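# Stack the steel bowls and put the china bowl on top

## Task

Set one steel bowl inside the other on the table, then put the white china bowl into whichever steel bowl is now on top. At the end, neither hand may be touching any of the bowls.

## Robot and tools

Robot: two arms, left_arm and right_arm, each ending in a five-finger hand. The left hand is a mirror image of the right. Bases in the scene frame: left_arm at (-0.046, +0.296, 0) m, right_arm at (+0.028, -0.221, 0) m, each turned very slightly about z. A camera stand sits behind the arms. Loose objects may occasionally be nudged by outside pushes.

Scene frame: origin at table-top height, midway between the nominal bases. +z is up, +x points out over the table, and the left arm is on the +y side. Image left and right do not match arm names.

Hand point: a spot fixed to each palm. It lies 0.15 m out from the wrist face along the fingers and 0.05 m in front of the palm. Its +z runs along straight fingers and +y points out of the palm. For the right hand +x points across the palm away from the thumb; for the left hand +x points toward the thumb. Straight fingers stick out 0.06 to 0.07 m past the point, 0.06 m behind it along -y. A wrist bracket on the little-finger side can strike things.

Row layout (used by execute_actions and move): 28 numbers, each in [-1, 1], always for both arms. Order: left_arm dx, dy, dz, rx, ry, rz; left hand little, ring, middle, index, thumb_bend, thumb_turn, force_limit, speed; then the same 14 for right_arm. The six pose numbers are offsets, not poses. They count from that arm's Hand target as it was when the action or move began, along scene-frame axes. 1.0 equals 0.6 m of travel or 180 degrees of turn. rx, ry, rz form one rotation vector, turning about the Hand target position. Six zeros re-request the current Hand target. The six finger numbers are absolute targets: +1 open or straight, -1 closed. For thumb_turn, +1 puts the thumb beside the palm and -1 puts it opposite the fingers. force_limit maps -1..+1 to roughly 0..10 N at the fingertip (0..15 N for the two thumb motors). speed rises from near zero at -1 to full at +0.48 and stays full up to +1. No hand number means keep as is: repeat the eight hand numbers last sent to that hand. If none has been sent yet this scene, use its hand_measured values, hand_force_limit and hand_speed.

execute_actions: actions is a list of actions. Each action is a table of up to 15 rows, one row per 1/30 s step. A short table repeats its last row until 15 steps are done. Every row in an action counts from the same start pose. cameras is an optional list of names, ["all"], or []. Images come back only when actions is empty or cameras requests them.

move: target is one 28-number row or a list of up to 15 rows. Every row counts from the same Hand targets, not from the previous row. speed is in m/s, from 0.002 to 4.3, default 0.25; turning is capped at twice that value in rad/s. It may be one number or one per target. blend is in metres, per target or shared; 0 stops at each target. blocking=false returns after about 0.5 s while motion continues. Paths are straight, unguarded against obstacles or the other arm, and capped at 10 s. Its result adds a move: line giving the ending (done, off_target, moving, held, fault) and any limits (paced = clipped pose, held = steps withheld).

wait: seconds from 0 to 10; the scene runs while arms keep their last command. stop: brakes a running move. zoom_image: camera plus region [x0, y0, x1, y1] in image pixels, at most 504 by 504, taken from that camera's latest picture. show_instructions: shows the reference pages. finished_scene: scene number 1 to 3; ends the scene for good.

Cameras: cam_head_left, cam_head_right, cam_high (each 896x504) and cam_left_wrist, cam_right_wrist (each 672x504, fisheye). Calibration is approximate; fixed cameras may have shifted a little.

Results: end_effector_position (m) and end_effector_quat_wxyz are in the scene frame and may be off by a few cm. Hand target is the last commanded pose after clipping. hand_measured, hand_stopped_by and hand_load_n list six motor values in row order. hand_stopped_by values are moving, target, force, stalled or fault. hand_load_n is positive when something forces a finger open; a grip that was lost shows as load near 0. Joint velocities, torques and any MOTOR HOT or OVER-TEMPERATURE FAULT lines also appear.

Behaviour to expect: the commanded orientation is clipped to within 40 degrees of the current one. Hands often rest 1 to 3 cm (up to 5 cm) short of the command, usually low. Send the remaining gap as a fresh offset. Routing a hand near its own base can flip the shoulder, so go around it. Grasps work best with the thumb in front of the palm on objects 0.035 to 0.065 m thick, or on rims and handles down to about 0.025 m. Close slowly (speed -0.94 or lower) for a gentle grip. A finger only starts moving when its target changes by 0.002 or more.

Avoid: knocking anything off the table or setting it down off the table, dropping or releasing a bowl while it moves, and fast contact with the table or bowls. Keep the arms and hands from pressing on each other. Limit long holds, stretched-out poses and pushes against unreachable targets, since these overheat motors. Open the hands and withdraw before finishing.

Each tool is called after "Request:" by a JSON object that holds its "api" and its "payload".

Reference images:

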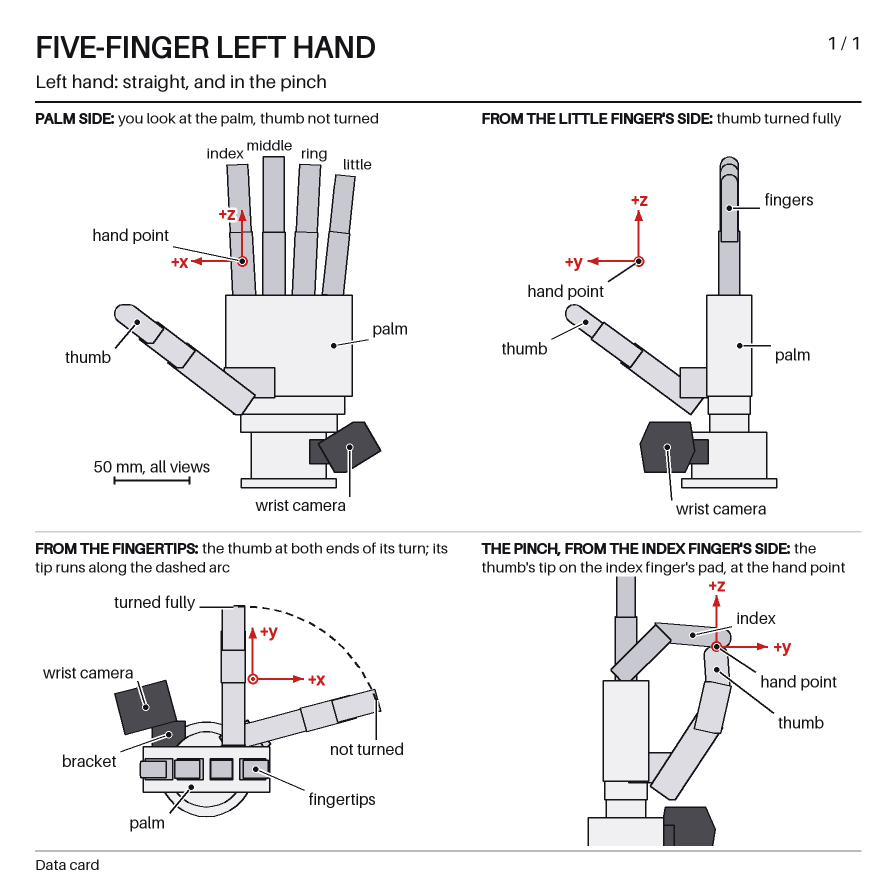

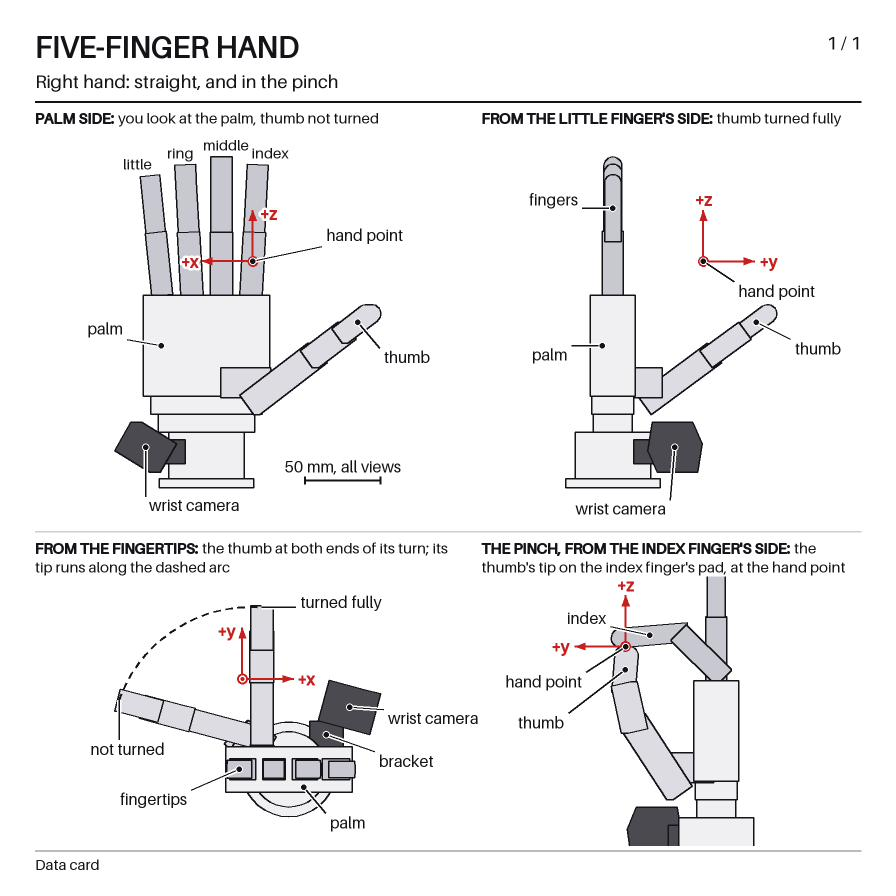

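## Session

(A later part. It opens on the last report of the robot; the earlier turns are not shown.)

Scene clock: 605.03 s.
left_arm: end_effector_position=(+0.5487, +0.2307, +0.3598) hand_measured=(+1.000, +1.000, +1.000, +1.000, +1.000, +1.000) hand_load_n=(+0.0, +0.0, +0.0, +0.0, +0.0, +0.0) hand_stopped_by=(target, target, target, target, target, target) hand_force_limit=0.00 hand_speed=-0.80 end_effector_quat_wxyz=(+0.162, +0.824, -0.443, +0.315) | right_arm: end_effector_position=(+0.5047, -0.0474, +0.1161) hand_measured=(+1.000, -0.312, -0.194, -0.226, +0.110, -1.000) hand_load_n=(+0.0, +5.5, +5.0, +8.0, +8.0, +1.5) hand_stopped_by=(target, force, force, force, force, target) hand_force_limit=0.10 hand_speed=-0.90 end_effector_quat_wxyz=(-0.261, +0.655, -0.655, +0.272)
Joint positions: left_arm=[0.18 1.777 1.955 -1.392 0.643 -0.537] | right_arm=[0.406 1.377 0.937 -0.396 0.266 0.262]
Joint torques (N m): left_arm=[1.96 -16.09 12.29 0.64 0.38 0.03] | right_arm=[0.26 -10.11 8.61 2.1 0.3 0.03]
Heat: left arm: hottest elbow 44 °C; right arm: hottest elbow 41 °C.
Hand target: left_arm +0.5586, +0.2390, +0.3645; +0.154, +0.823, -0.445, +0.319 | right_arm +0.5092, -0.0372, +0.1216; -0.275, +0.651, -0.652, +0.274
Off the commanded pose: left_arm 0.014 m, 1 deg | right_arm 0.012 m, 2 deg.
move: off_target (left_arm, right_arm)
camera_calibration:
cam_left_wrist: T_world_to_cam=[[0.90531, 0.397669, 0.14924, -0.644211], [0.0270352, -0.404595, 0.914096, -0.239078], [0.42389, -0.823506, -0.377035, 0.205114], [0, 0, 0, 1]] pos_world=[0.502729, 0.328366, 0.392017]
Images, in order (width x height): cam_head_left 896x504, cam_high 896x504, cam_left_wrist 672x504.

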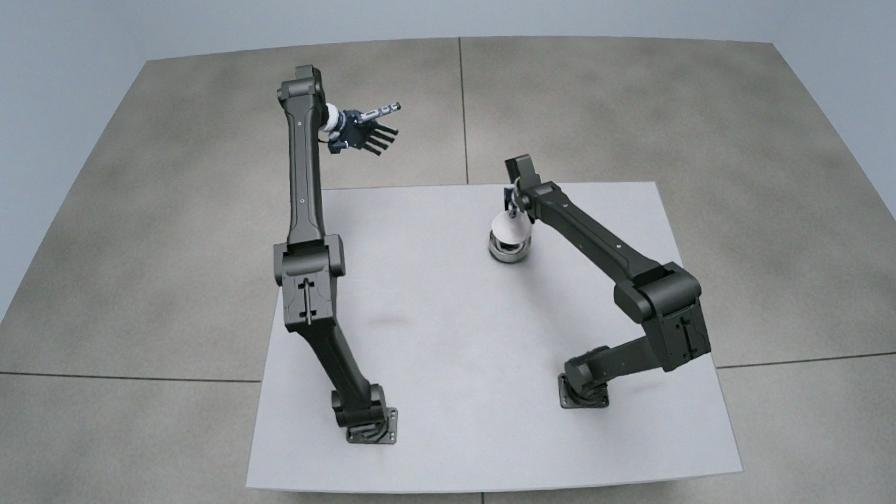

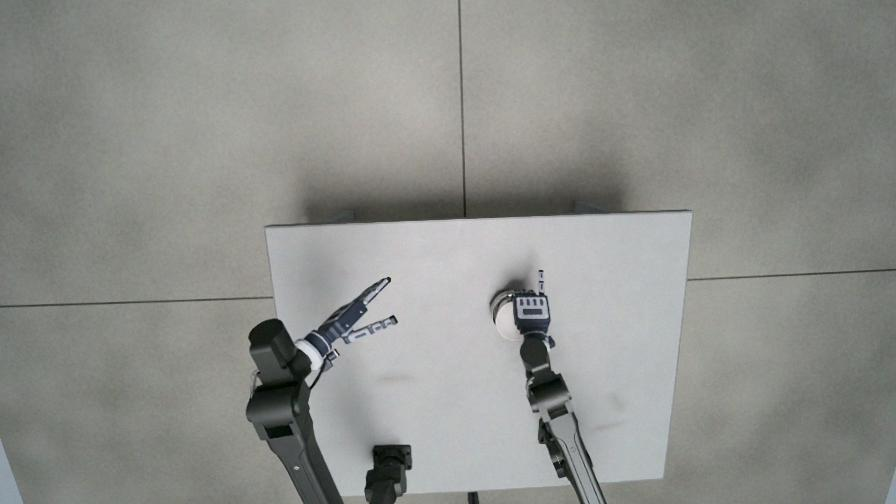

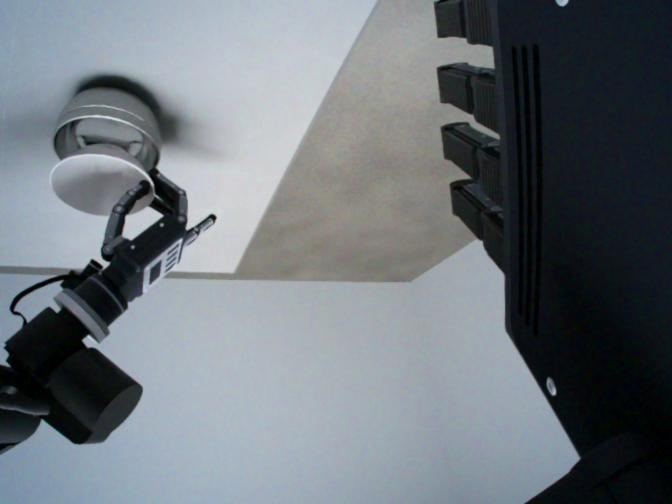

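Request:
{"api": "move", "payload": {"target": [[0,0,0,0,0,0,1,1,1,1,1,1,0,-0.8,-0.004,0.0,-0.04,0,0.002,0,1,-0.62,-0.6,-0.62,-0.4,-1,0.1,-0.9]], "speed": [0.06], "cameras": ["cam_head_left","cam_high","cam_left_wrist"]}}

Request:
{"api": "zoom_image", "payload": {"camera": "cam_left_wrist", "region": [0, 50, 200, 250]}}

Request:
{"api": "zoom_image", "payload": {"camera": "cam_head_left", "region": [460, 180, 560, 280]}}

Request:
{"api": "zoom_image", "payload": {"camera": "cam_high", "region": [470, 260, 570, 360]}}

Scene clock: 630.40 s.
left_arm: end_effector_position=(+0.5487, +0.2307, +0.3598) hand_measured=(+1.000, +1.000, +1.000, +1.000, +1.000, +1.000) hand_load_n=(+0.0, +0.0, +0.0, +0.0, +0.0, +0.0) hand_stopped_by=(target, target, target, target, target, target) hand_force_limit=0.00 hand_speed=-0.80 end_effector_quat_wxyz=(+0.162, +0.824, -0.443, +0.315) | right_arm: end_effector_position=(+0.5023, -0.0477, +0.0920) hand_measured=(+1.000, -0.312, -0.194, -0.226, +0.110, -1.000) hand_load_n=(+0.0, +5.5, +5.0, +8.0, +7.5, +1.5) hand_stopped_by=(target, force, force, force, force, target) hand_force_limit=0.10 hand_speed=-0.90 end_effector_quat_wxyz=(-0.259, +0.655, -0.656, +0.270)
Joint positions: left_arm=[0.18 1.777 1.955 -1.392 0.643 -0.537] | right_arm=[0.406 1.406 0.898 -0.334 0.266 0.265]
Joint torques (N m): left_arm=[1.9 -16.03 12.3 0.64 0.38 0.04] | right_arm=[0.67 -10.46 8.4 2.03 0.26 -0.01]
Heat: left arm: hottest elbow 44 °C; right arm: hottest elbow 41 °C.
Hand target: left_arm +0.5586, +0.2390, +0.3645; +0.154, +0.823, -0.445, +0.319 | right_arm +0.5068, -0.0371, +0.0976; -0.273, +0.652, -0.653, +0.272
Off the commanded pose: left_arm 0.014 m, 1 deg | right_arm 0.013 m, 2 deg.
move: off_target (left_arm, right_arm)
camera_calibration:
cam_left_wrist: T_world_to_cam=[[0.90531, 0.397669, 0.14924, -0.644211], [0.0270352, -0.404595, 0.914096, -0.239078], [0.42389, -0.823506, -0.377035, 0.205114], [0, 0, 0, 1]] pos_world=[0.502729, 0.328366, 0.392017]
Images, in order (width x height): cam_head_left 896x504, cam_high 896x504, cam_left_wrist 672x504.

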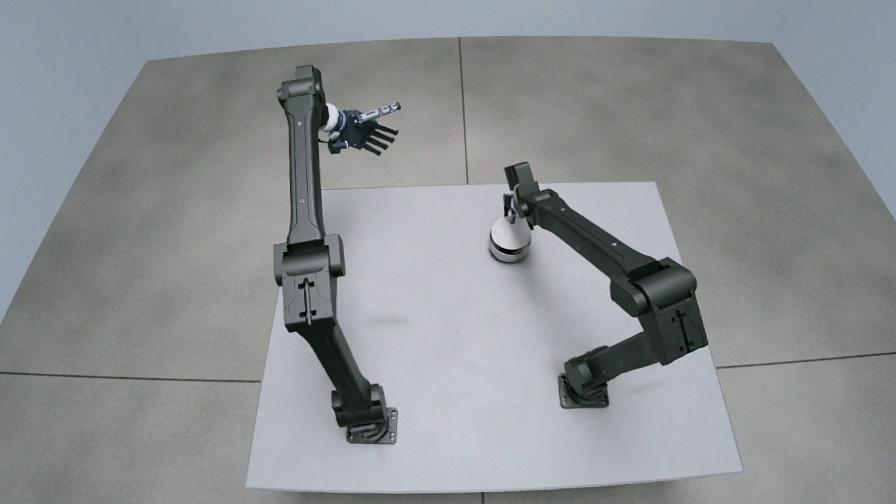

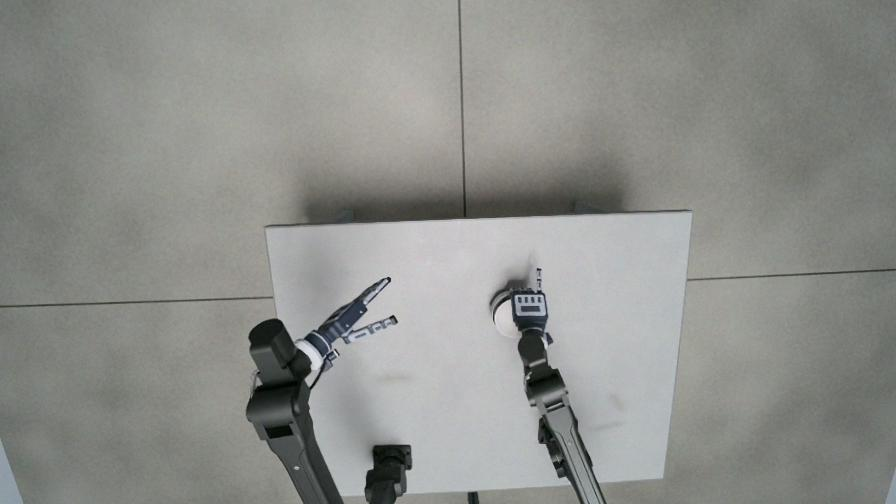

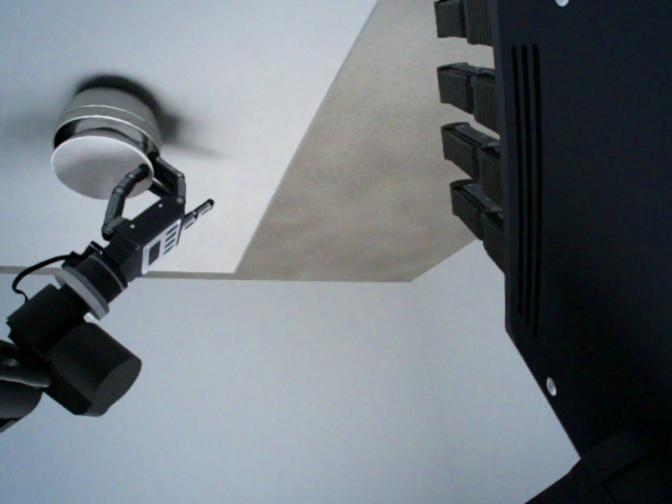

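Scaled by 2.520 from the camera's 672x504 image, which has a finer 960x720 frame.

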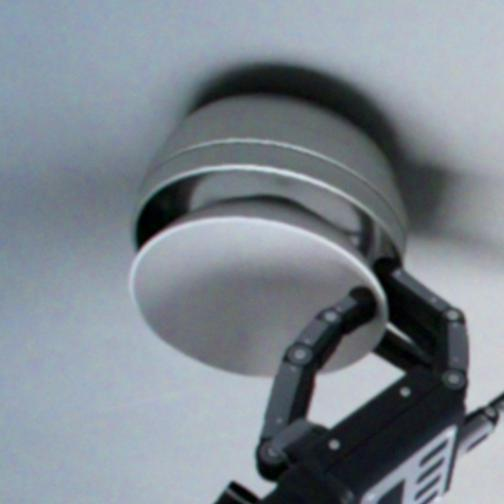

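Scaled by 5.040.

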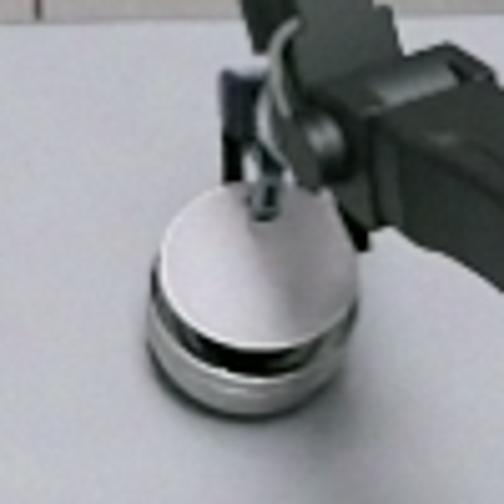

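Scaled by 5.040.

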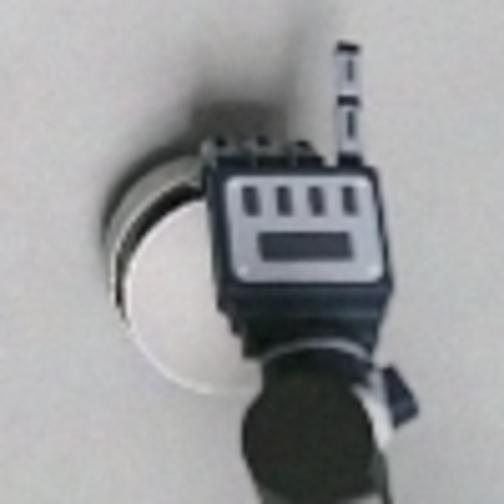

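Request:
{"api": "move", "payload": {"target": [[0,0,0,0,0,0,1,1,1,1,1,1,0,-0.8,0.002,0.0,-0.012,0,0.002,0,1,-0.62,-0.6,-0.62,-0.4,-1,0.1,-0.9]], "speed": [0.05], "cameras": ["cam_head_left","cam_high","cam_left_wrist"]}}

Request:
{"api": "zoom_image", "payload": {"camera": "cam_left_wrist", "region": [0, 50, 200, 250]}}

Request:
{"api": "zoom_image", "payload": {"camera": "cam_head_left", "region": [460, 180, 560, 280]}}

Scene clock: 648.53 s.
left_arm: end_effector_position=(+0.5487, +0.2307, +0.3598) hand_measured=(+1.000, +1.000, +1.000, +1.000, +1.000, +1.000) hand_load_n=(+0.0, +0.0, +0.0, +0.5, +0.0, +0.0) hand_stopped_by=(target, target, target, target, target, target) hand_force_limit=0.00 hand_speed=-0.80 end_effector_quat_wxyz=(+0.162, +0.824, -0.443, +0.315) | right_arm: end_effector_position=(+0.5046, -0.0469, +0.0905) hand_measured=(+1.000, -0.312, -0.194, -0.226, +0.110, -1.000) hand_load_n=(+0.0, +5.5, +4.5, +7.5, +7.5, +1.0) hand_stopped_by=(target, force, force, force, force, target) hand_force_limit=0.10 hand_speed=-0.90 end_effector_quat_wxyz=(-0.261, +0.655, -0.656, +0.271)
Joint positions: left_arm=[0.18 1.777 1.955 -1.392 0.643 -0.537] | right_arm=[0.406 1.412 0.898 -0.323 0.266 0.265]
Joint torques (N m): left_arm=[1.9 -16.09 12.29 0.64 0.38 0.04] | right_arm=[0.38 -9.88 8.31 2.17 0.13 0.01]
Heat: left arm: hottest elbow 44 °C; right arm: hottest elbow 41 °C.
Hand target: left_arm +0.5586, +0.2390, +0.3645; +0.154, +0.823, -0.445, +0.319 | right_arm +0.5080, -0.0371, +0.0904; -0.271, +0.653, -0.654, +0.270
Off the commanded pose: left_arm 0.014 m, 1 deg | right_arm 0.010 m, 1 deg.
move: off_target (left_arm)
camera_calibration:
cam_left_wrist: T_world_to_cam=[[0.90531, 0.397669, 0.14924, -0.644211], [0.0270352, -0.404595, 0.914096, -0.239078], [0.42389, -0.823506, -0.377035, 0.205114], [0, 0, 0, 1]] pos_world=[0.502729, 0.328366, 0.392017]
Images, in order (width x height): cam_head_left 896x504, cam_high 896x504, cam_left_wrist 672x504.

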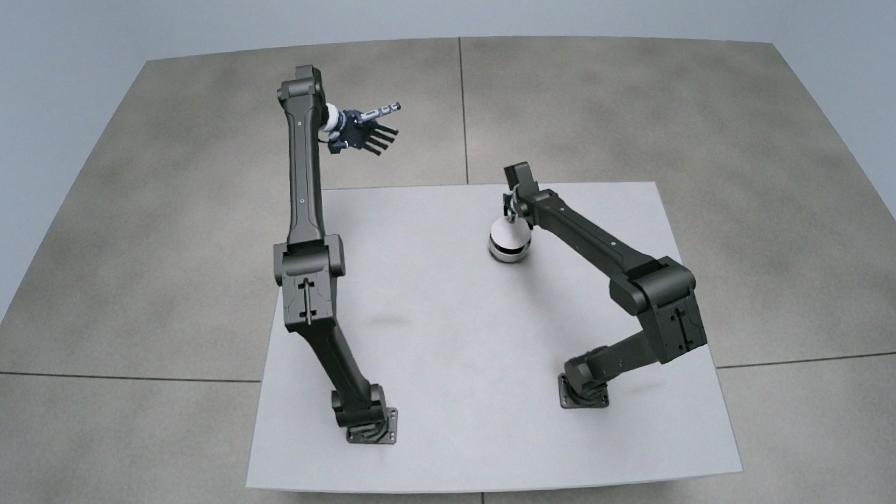

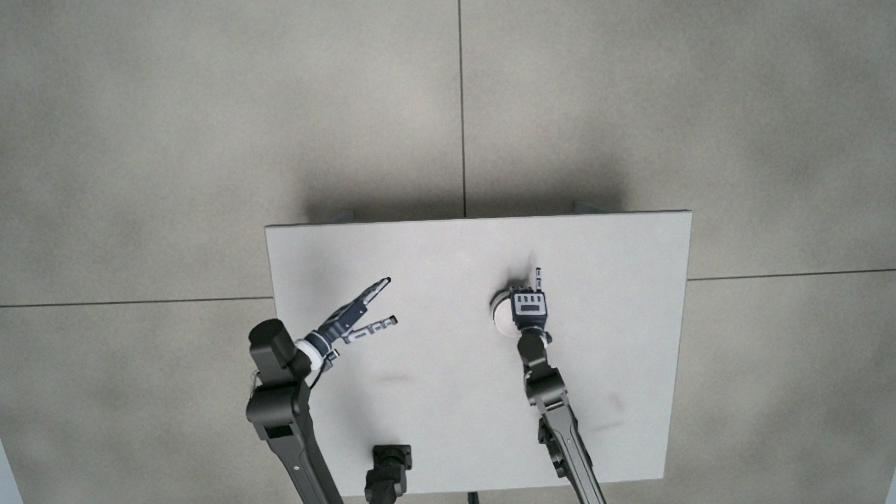

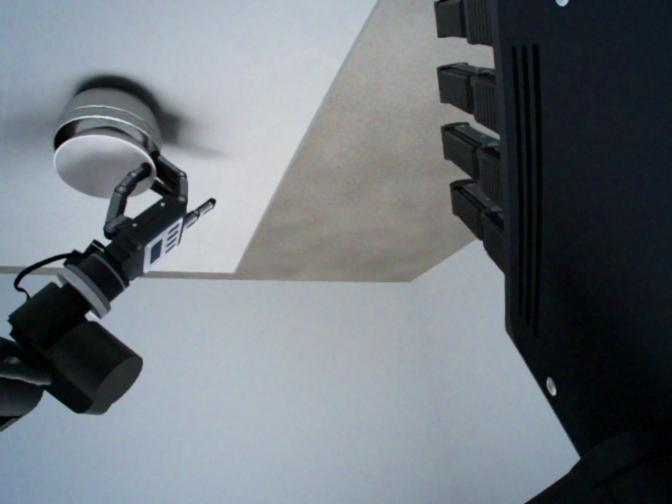

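Scaled by 2.520 from the camera's 672x504 image, which has a finer 960x720 frame.

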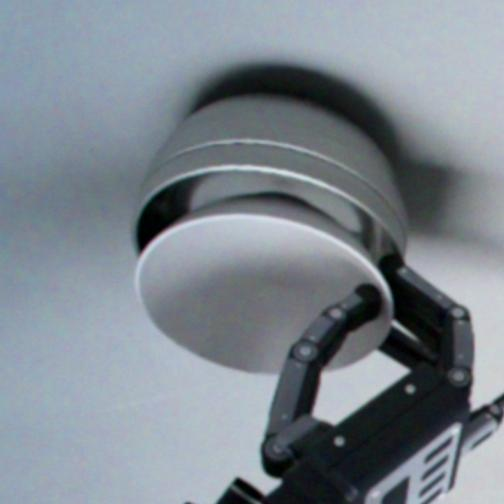

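Scaled by 5.040.

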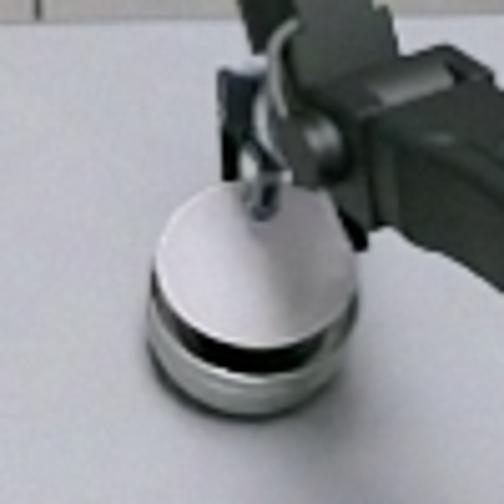

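Request:
{"api": "move", "payload": {"target": [[0,0,0,0,0,0,1,1,1,1,1,1,0,-0.8,-0.008,0.0,0.002,0,0,0,1,-0.62,-0.6,-0.62,-0.4,-1,0.1,-0.9]], "speed": [0.05]}}

Scene clock: 659.00 s.
left_arm: end_effector_position=(+0.5487, +0.2307, +0.3598) hand_measured=(+1.000, +1.000, +1.000, +1.000, +1.000, +1.000) hand_load_n=(+0.0, +0.0, +0.0, +0.0, +0.0, +0.0) hand_stopped_by=(target, target, target, target, target, target) hand_force_limit=0.00 hand_speed=-0.80 end_effector_quat_wxyz=(+0.162, +0.824, -0.443, +0.315) | right_arm: end_effector_position=(+0.5040, -0.0467, +0.0897) hand_measured=(+1.000, -0.312, -0.194, -0.226, +0.110, -1.000) hand_load_n=(+0.0, +5.5, +4.5, +7.5, +7.5, +1.5) hand_stopped_by=(target, force, force, force, force, target) hand_force_limit=0.10 hand_speed=-0.90 end_effector_quat_wxyz=(-0.261, +0.654, -0.656, +0.271)
Joint positions: left_arm=[0.18 1.777 1.955 -1.392 0.643 -0.537] | right_arm=[0.407 1.412 0.895 -0.321 0.267 0.266]
Joint torques (N m): left_arm=[1.9 -16.09 12.29 0.64 0.38 0.03] | right_arm=[0.67 -10.29 7.71 2.07 0.21 0.02]
Heat: left arm: hottest elbow 44 °C; right arm: hottest elbow 41 °C.
Hand target: left_arm +0.5586, +0.2390, +0.3645; +0.154, +0.823, -0.445, +0.319 | right_arm +0.5032, -0.0371, +0.0916; -0.271, +0.653, -0.654, +0.270
Off the commanded pose: left_arm 0.014 m, 1 deg | right_arm 0.010 m, 1 deg.
move: off_target (left_arm)

Request:
{"api": "move", "payload": {"target": [[0,0,0,0,0,0,1,1,1,1,1,1,0,-0.8,-0.007,0.0,-0.004,0,0,0,1,-0.62,-0.6,-0.62,-0.4,-1,0.1,-0.9],[0,0,0,0,0,0,1,1,1,1,1,1,0,-0.8,-0.007,0.0,-0.004,0,0,0,1,0.25,0.25,0.25,0.4,-1,0.1,-0.8]], "speed": [0.05,0.05], "cameras": ["cam_head_left","cam_high","cam_left_wrist"]}}

Request:
{"api": "zoom_image", "payload": {"camera": "cam_left_wrist", "region": [0, 50, 200, 250]}}

Request:
{"api": "zoom_image", "payload": {"camera": "cam_head_left", "region": [460, 180, 560, 280]}}

Scene clock: 669.57 s.
left_arm: end_effector_position=(+0.5487, +0.2307, +0.3598) hand_measured=(+1.000, +1.000, +1.000, +1.000, +1.000, +1.000) hand_load_n=(+0.0, +0.0, +0.0, +0.0, -0.5, +0.0) hand_stopped_by=(target, target, target, target, target, target) hand_force_limit=0.00 hand_speed=-0.80 end_effector_quat_wxyz=(+0.162, +0.824, -0.443, +0.315) | right_arm: end_effector_position=(+0.4987, -0.0442, +0.0927) hand_measured=(+1.000, +0.250, +0.252, +0.250, +0.400, -1.000) hand_load_n=(+0.0, -2.0, +1.5, -1.5, +0.0, +0.0) hand_stopped_by=(target, target, force, target, target, target) hand_force_limit=0.10 hand_speed=-0.80 end_effector_quat_wxyz=(-0.267, +0.653, -0.654, +0.274)
Joint positions: left_arm=[0.18 1.777 1.955 -1.392 0.643 -0.537] | right_arm=[0.417 1.392 0.878 -0.311 0.272 0.271]
Joint torques (N m): left_arm=[1.96 -16.09 12.29 0.64 0.38 0.03] | right_arm=[0.21 -9.52 8.02 1.83 0.15 0.03]
Heat: left arm: hottest elbow 44 °C; right arm: hottest elbow 40 °C.
Hand target: left_arm +0.5586, +0.2390, +0.3645; +0.154, +0.823, -0.445, +0.319 | right_arm +0.4991, -0.0371, +0.0892; -0.271, +0.653, -0.654, +0.270
Off the commanded pose: left_arm 0.014 m, 1 deg | right_arm 0.008 m, 1 deg.
move: off_target (left_arm); target 2's new numbers were sent with right_arm's hand 0.011 m and 2 deg from that target
camera_calibration:
cam_left_wrist: T_world_to_cam=[[0.90531, 0.397669, 0.14924, -0.644211], [0.0270352, -0.404595, 0.914096, -0.239078], [0.42389, -0.823506, -0.377035, 0.205114], [0, 0, 0, 1]] pos_world=[0.502729, 0.328366, 0.392017]
Images, in order (width x height): cam_head_left 896x504, cam_high 896x504, cam_left_wrist 672x504.

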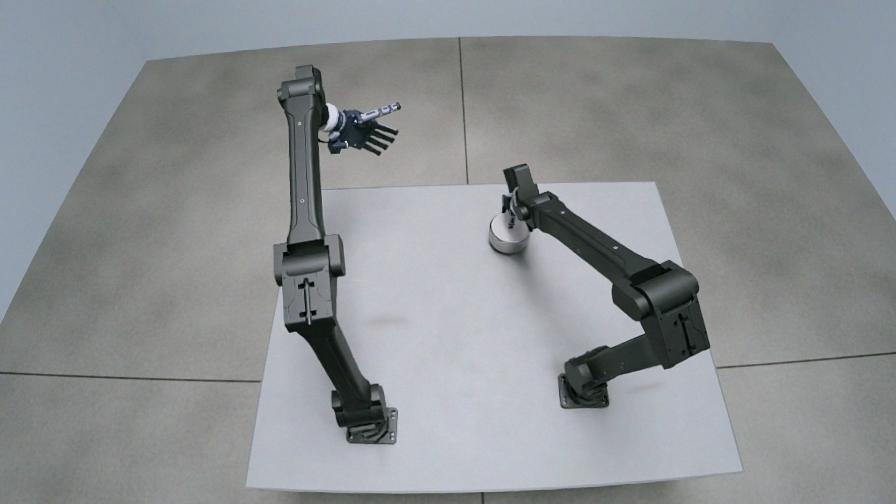

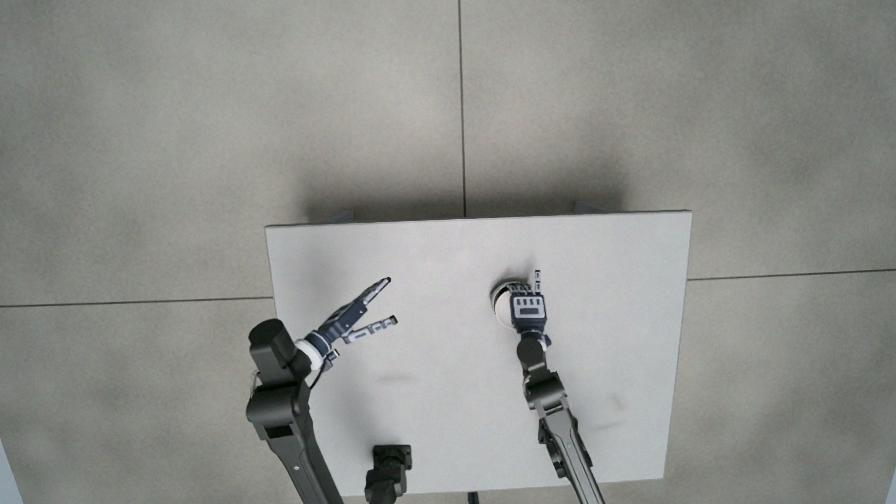

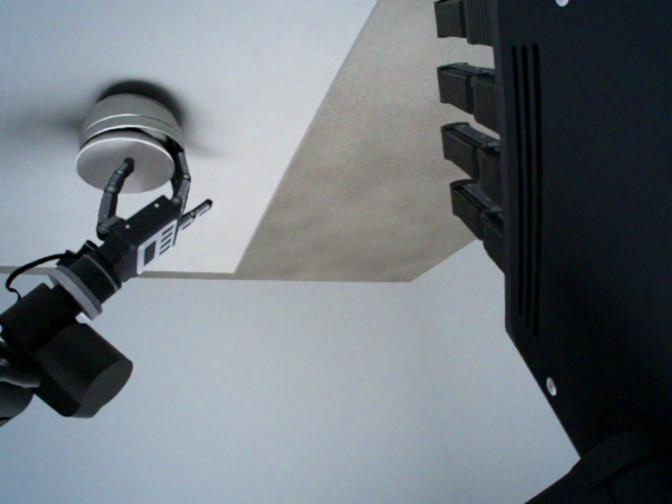

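Scaled by 2.520 from the camera's 672x504 image, which has a finer 960x720 frame.

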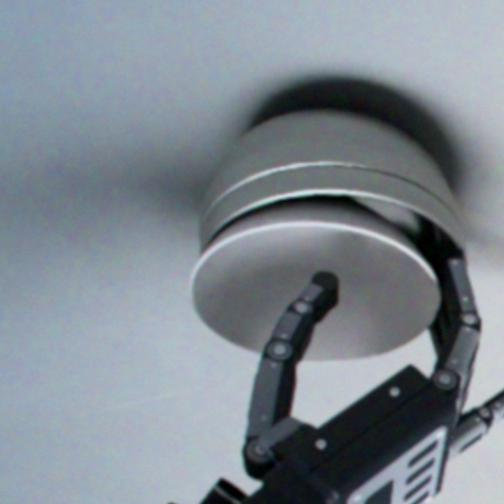

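Scaled by 5.040.

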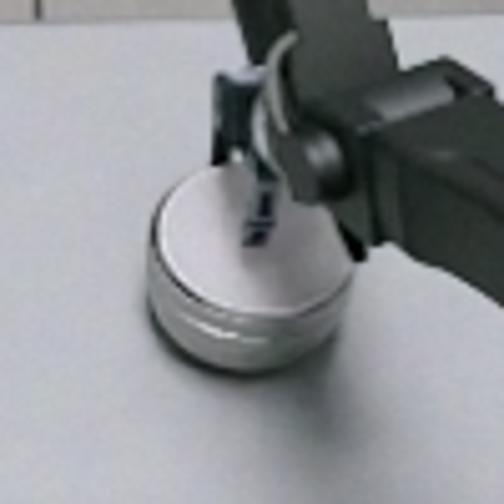

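Request:
{"api": "move", "payload": {"target": [[0,0,0,0,0,0,1,1,1,1,1,1,0,-0.8,0.008,0.0,0.045,0,0,0,1,0.25,0.25,0.25,0.4,-1,0.1,-0.8]], "speed": [0.05], "cameras": ["cam_head_left","cam_high","cam_left_wrist","cam_right_wrist"]}}

Request:
{"api": "zoom_image", "payload": {"camera": "cam_left_wrist", "region": [0, 50, 200, 250]}}

Request:
{"api": "zoom_image", "payload": {"camera": "cam_head_left", "region": [460, 180, 560, 280]}}

Scene clock: 687.20 s.
left_arm: end_effector_position=(+0.5487, +0.2307, +0.3598) hand_measured=(+1.000, +1.000, +1.000, +1.000, +1.000, +1.000) hand_load_n=(+0.0, +0.0, +0.0, +0.0, +0.0, -0.5) hand_stopped_by=(target, target, target, target, target, target) hand_force_limit=0.00 hand_speed=-0.80 end_effector_quat_wxyz=(+0.162, +0.824, -0.443, +0.315) | right_arm: end_effector_position=(+0.4917, -0.0455, +0.0977) hand_measured=(+1.000, +0.250, +0.252, +0.250, +0.400, -1.000) hand_load_n=(+0.0, -1.5, +0.5, +0.0, +0.0, +0.0) hand_stopped_by=(target, target, force, target, target, target) hand_force_limit=0.10 hand_speed=-0.80 end_effector_quat_wxyz=(-0.258, +0.657, -0.656, +0.266)
Joint positions: left_arm=[0.18 1.777 1.955 -1.392 0.643 -0.537] | right_arm=[0.417 1.376 0.888 -0.362 0.266 0.274]
Joint torques (N m): left_arm=[1.9 -16.09 12.3 0.64 0.38 0.03] | right_arm=[0.09 -10.23 11.14 0.44 0.24 -0.04]
Heat: left arm: hottest elbow 44 °C; right arm: hottest elbow 39 °C.
Hand target: left_arm +0.5586, +0.2390, +0.3645; +0.154, +0.823, -0.445, +0.319 | right_arm +0.5039, -0.0372, +0.1161; -0.271, +0.653, -0.654, +0.270
Off the commanded pose: left_arm 0.014 m, 1 deg | right_arm 0.024 m, 2 deg.
move: off_target (left_arm, right_arm)
camera_calibration:
cam_left_wrist: T_world_to_cam=[[0.90531, 0.397669, 0.14924, -0.644211], [0.0270352, -0.404595, 0.914096, -0.239078], [0.42389, -0.823506, -0.377035, 0.205114], [0, 0, 0, 1]] pos_world=[0.502729, 0.328366, 0.392017]
cam_right_wrist: T_world_to_cam=[[-0.683377, -0.277185, -0.675399, 0.390445], [-0.479378, 0.868111, 0.128766, 0.277204], [0.550629, 0.411767, -0.726123, -0.0664936], [0, 0, 0, 1]] pos_world=[0.43632, -0.105038, 0.179729]
Images, in order (width x height): cam_head_left 896x504, cam_high 896x504, cam_left_wrist 672x504, cam_right_wrist 672x504.

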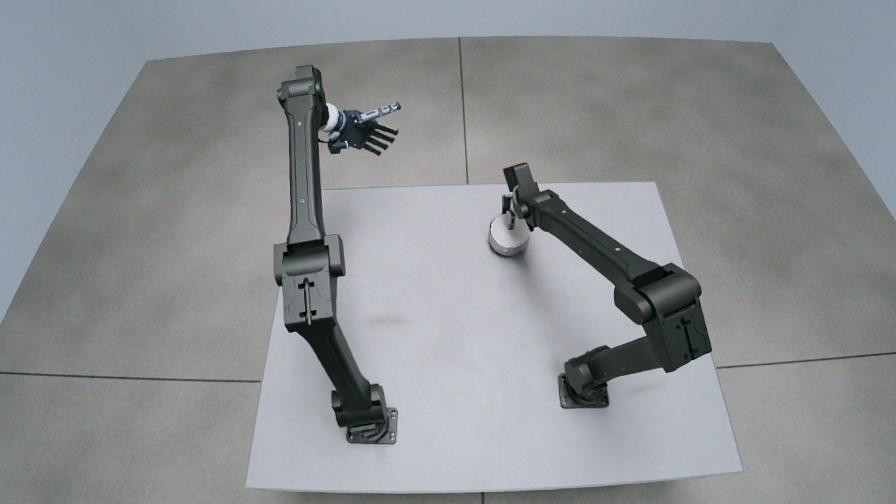

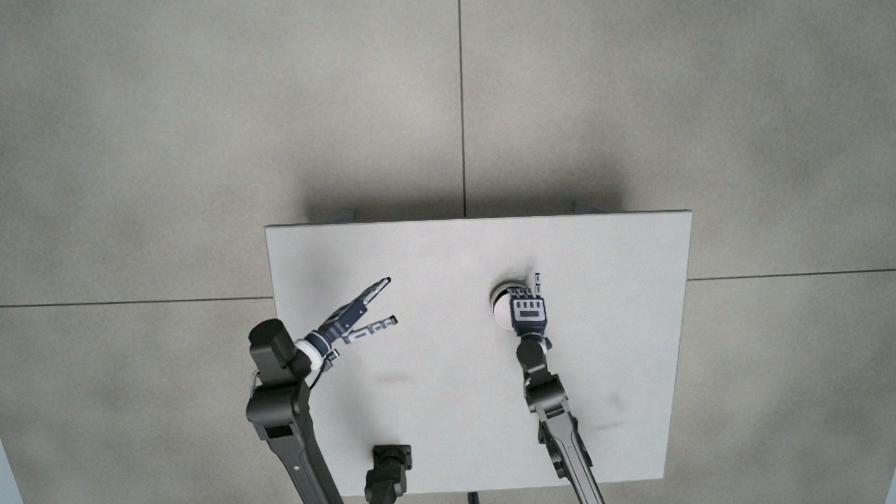

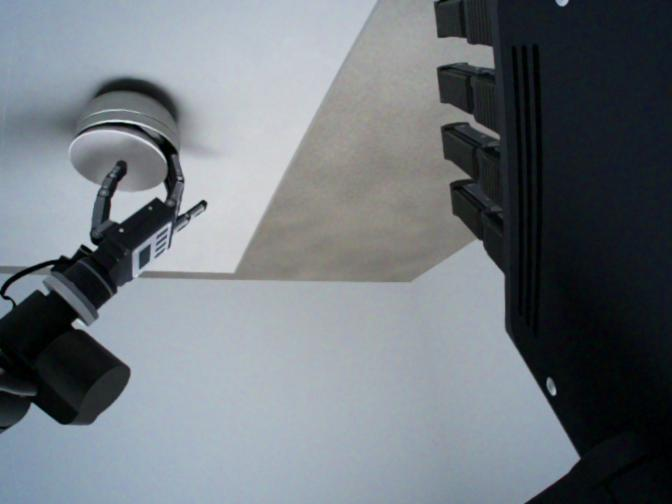

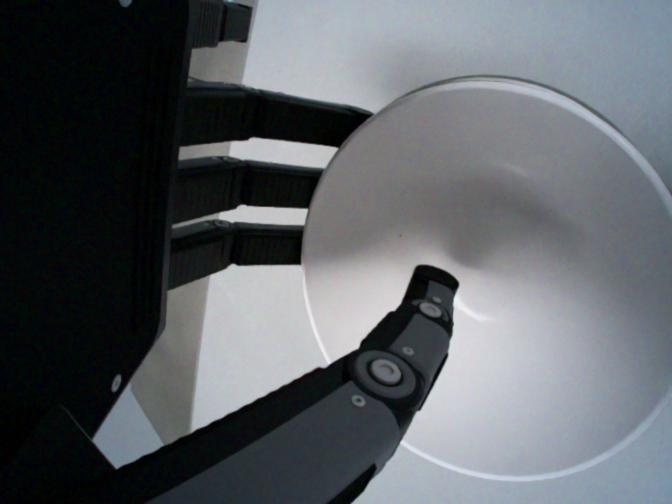

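Scaled by 2.520 from the camera's 672x504 image, which has a finer 960x720 frame.

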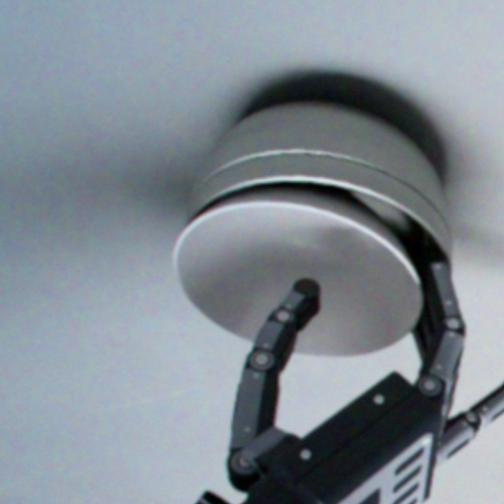

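Scaled by 5.040.

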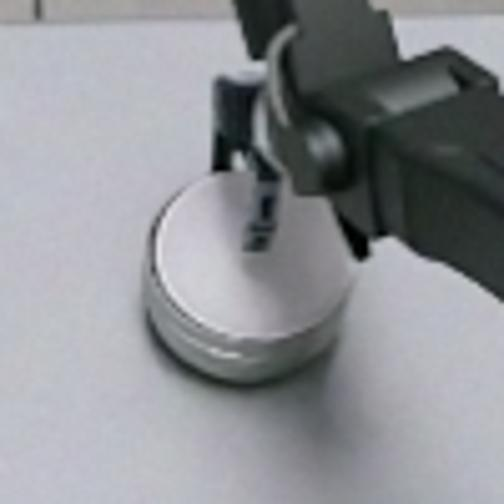

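Request:
{"api": "move", "payload": {"target": [[0,0,0,0,0,0,1,1,1,1,1,1,0,-0.8,0.012,0.0,0.05,0,0,0,1,0.25,0.252,0.25,0.4,-1,0.1,-0.8]], "speed": [0.08], "cameras": ["cam_head_left","cam_left_wrist","cam_right_wrist"]}}

Request:
{"api": "zoom_image", "payload": {"camera": "cam_left_wrist", "region": [0, 50, 200, 250]}}

Request:
{"api": "zoom_image", "payload": {"camera": "cam_head_left", "region": [460, 180, 560, 280]}}

Scene clock: 700.60 s.
left_arm: end_effector_position=(+0.5487, +0.2307, +0.3598) hand_measured=(+1.000, +1.000, +1.000, +1.000, +1.000, +1.000) hand_load_n=(+0.0, +0.0, +0.0, +0.0, +0.0, +0.0) hand_stopped_by=(target, target, target, target, target, target) hand_force_limit=0.00 hand_speed=-0.80 end_effector_quat_wxyz=(+0.162, +0.824, -0.443, +0.315) | right_arm: end_effector_position=(+0.4929, -0.0448, +0.1130) hand_measured=(+1.000, +0.250, +0.252, +0.250, +0.400, -1.000) hand_load_n=(+0.0, +0.0, +1.0, +0.0, +0.0, +0.0) hand_stopped_by=(target, target, target, target, target, target) hand_force_limit=0.10 hand_speed=-0.80 end_effector_quat_wxyz=(-0.245, +0.663, -0.658, +0.260)
Joint positions: left_arm=[0.18 1.777 1.955 -1.392 0.643 -0.537] | right_arm=[0.417 1.374 0.942 -0.449 0.265 0.274]
Joint torques (N m): left_arm=[1.9 -16.15 12.3 0.65 0.38 0.03] | right_arm=[-0.5 -11.63 12.38 0.47 0.14 -0.07]
Heat: left arm: hottest elbow 44 °C; right arm: hottest elbow 40 °C.
Hand target: left_arm +0.5586, +0.2390, +0.3645; +0.154, +0.823, -0.445, +0.319 | right_arm +0.5111, -0.0372, +0.1463; -0.271, +0.653, -0.654, +0.270
Off the commanded pose: left_arm 0.014 m, 1 deg | right_arm 0.039 m, 3 deg.
move: off_target (left_arm, right_arm)
camera_calibration:
cam_left_wrist: T_world_to_cam=[[0.90531, 0.397669, 0.14924, -0.644211], [0.0270352, -0.404595, 0.914096, -0.239078], [0.42389, -0.823506, -0.377035, 0.205114], [0, 0, 0, 1]] pos_world=[0.502729, 0.328366, 0.392017]
cam_right_wrist: T_world_to_cam=[[-0.702018, -0.28454, -0.652846, 0.40802], [-0.476513, 0.868945, 0.133678, 0.273167], [0.52925, 0.404934, -0.745602, -0.0440146], [0, 0, 0, 1]] pos_world=[0.4399, -0.103446, 0.197041]
Images, in order (width x height): cam_head_left 896x504, cam_left_wrist 672x504, cam_right_wrist 672x504.

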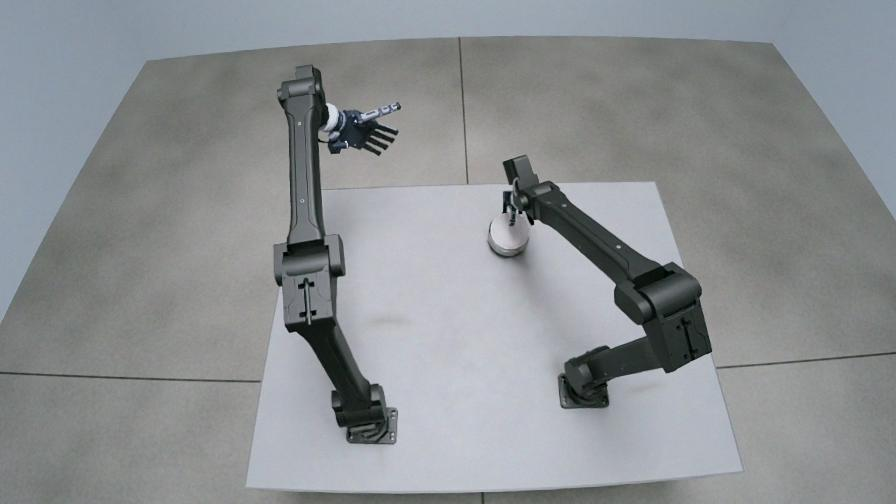

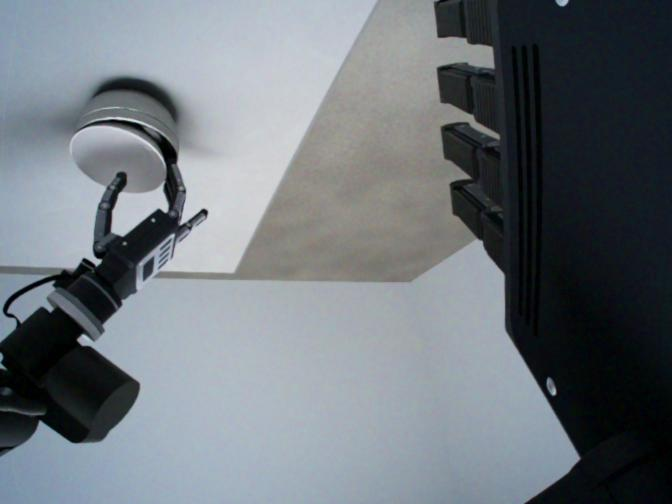

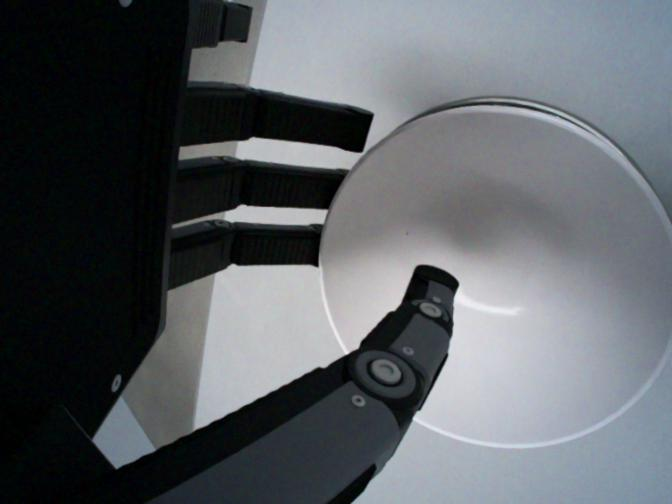

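Scaled by 2.520 from the camera's 672x504 image, which has a finer 960x720 frame.

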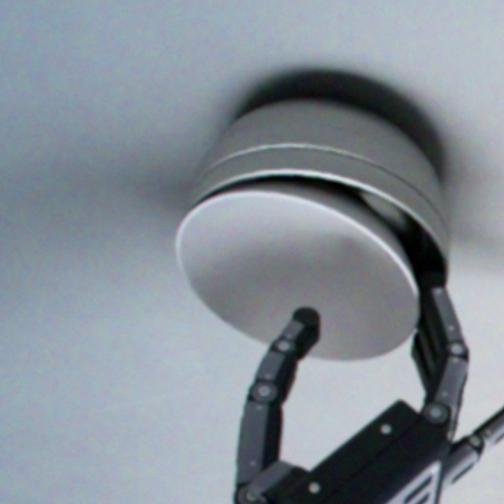

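Scaled by 5.040.

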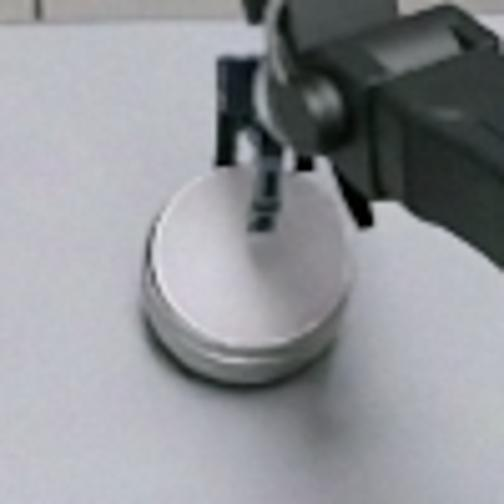

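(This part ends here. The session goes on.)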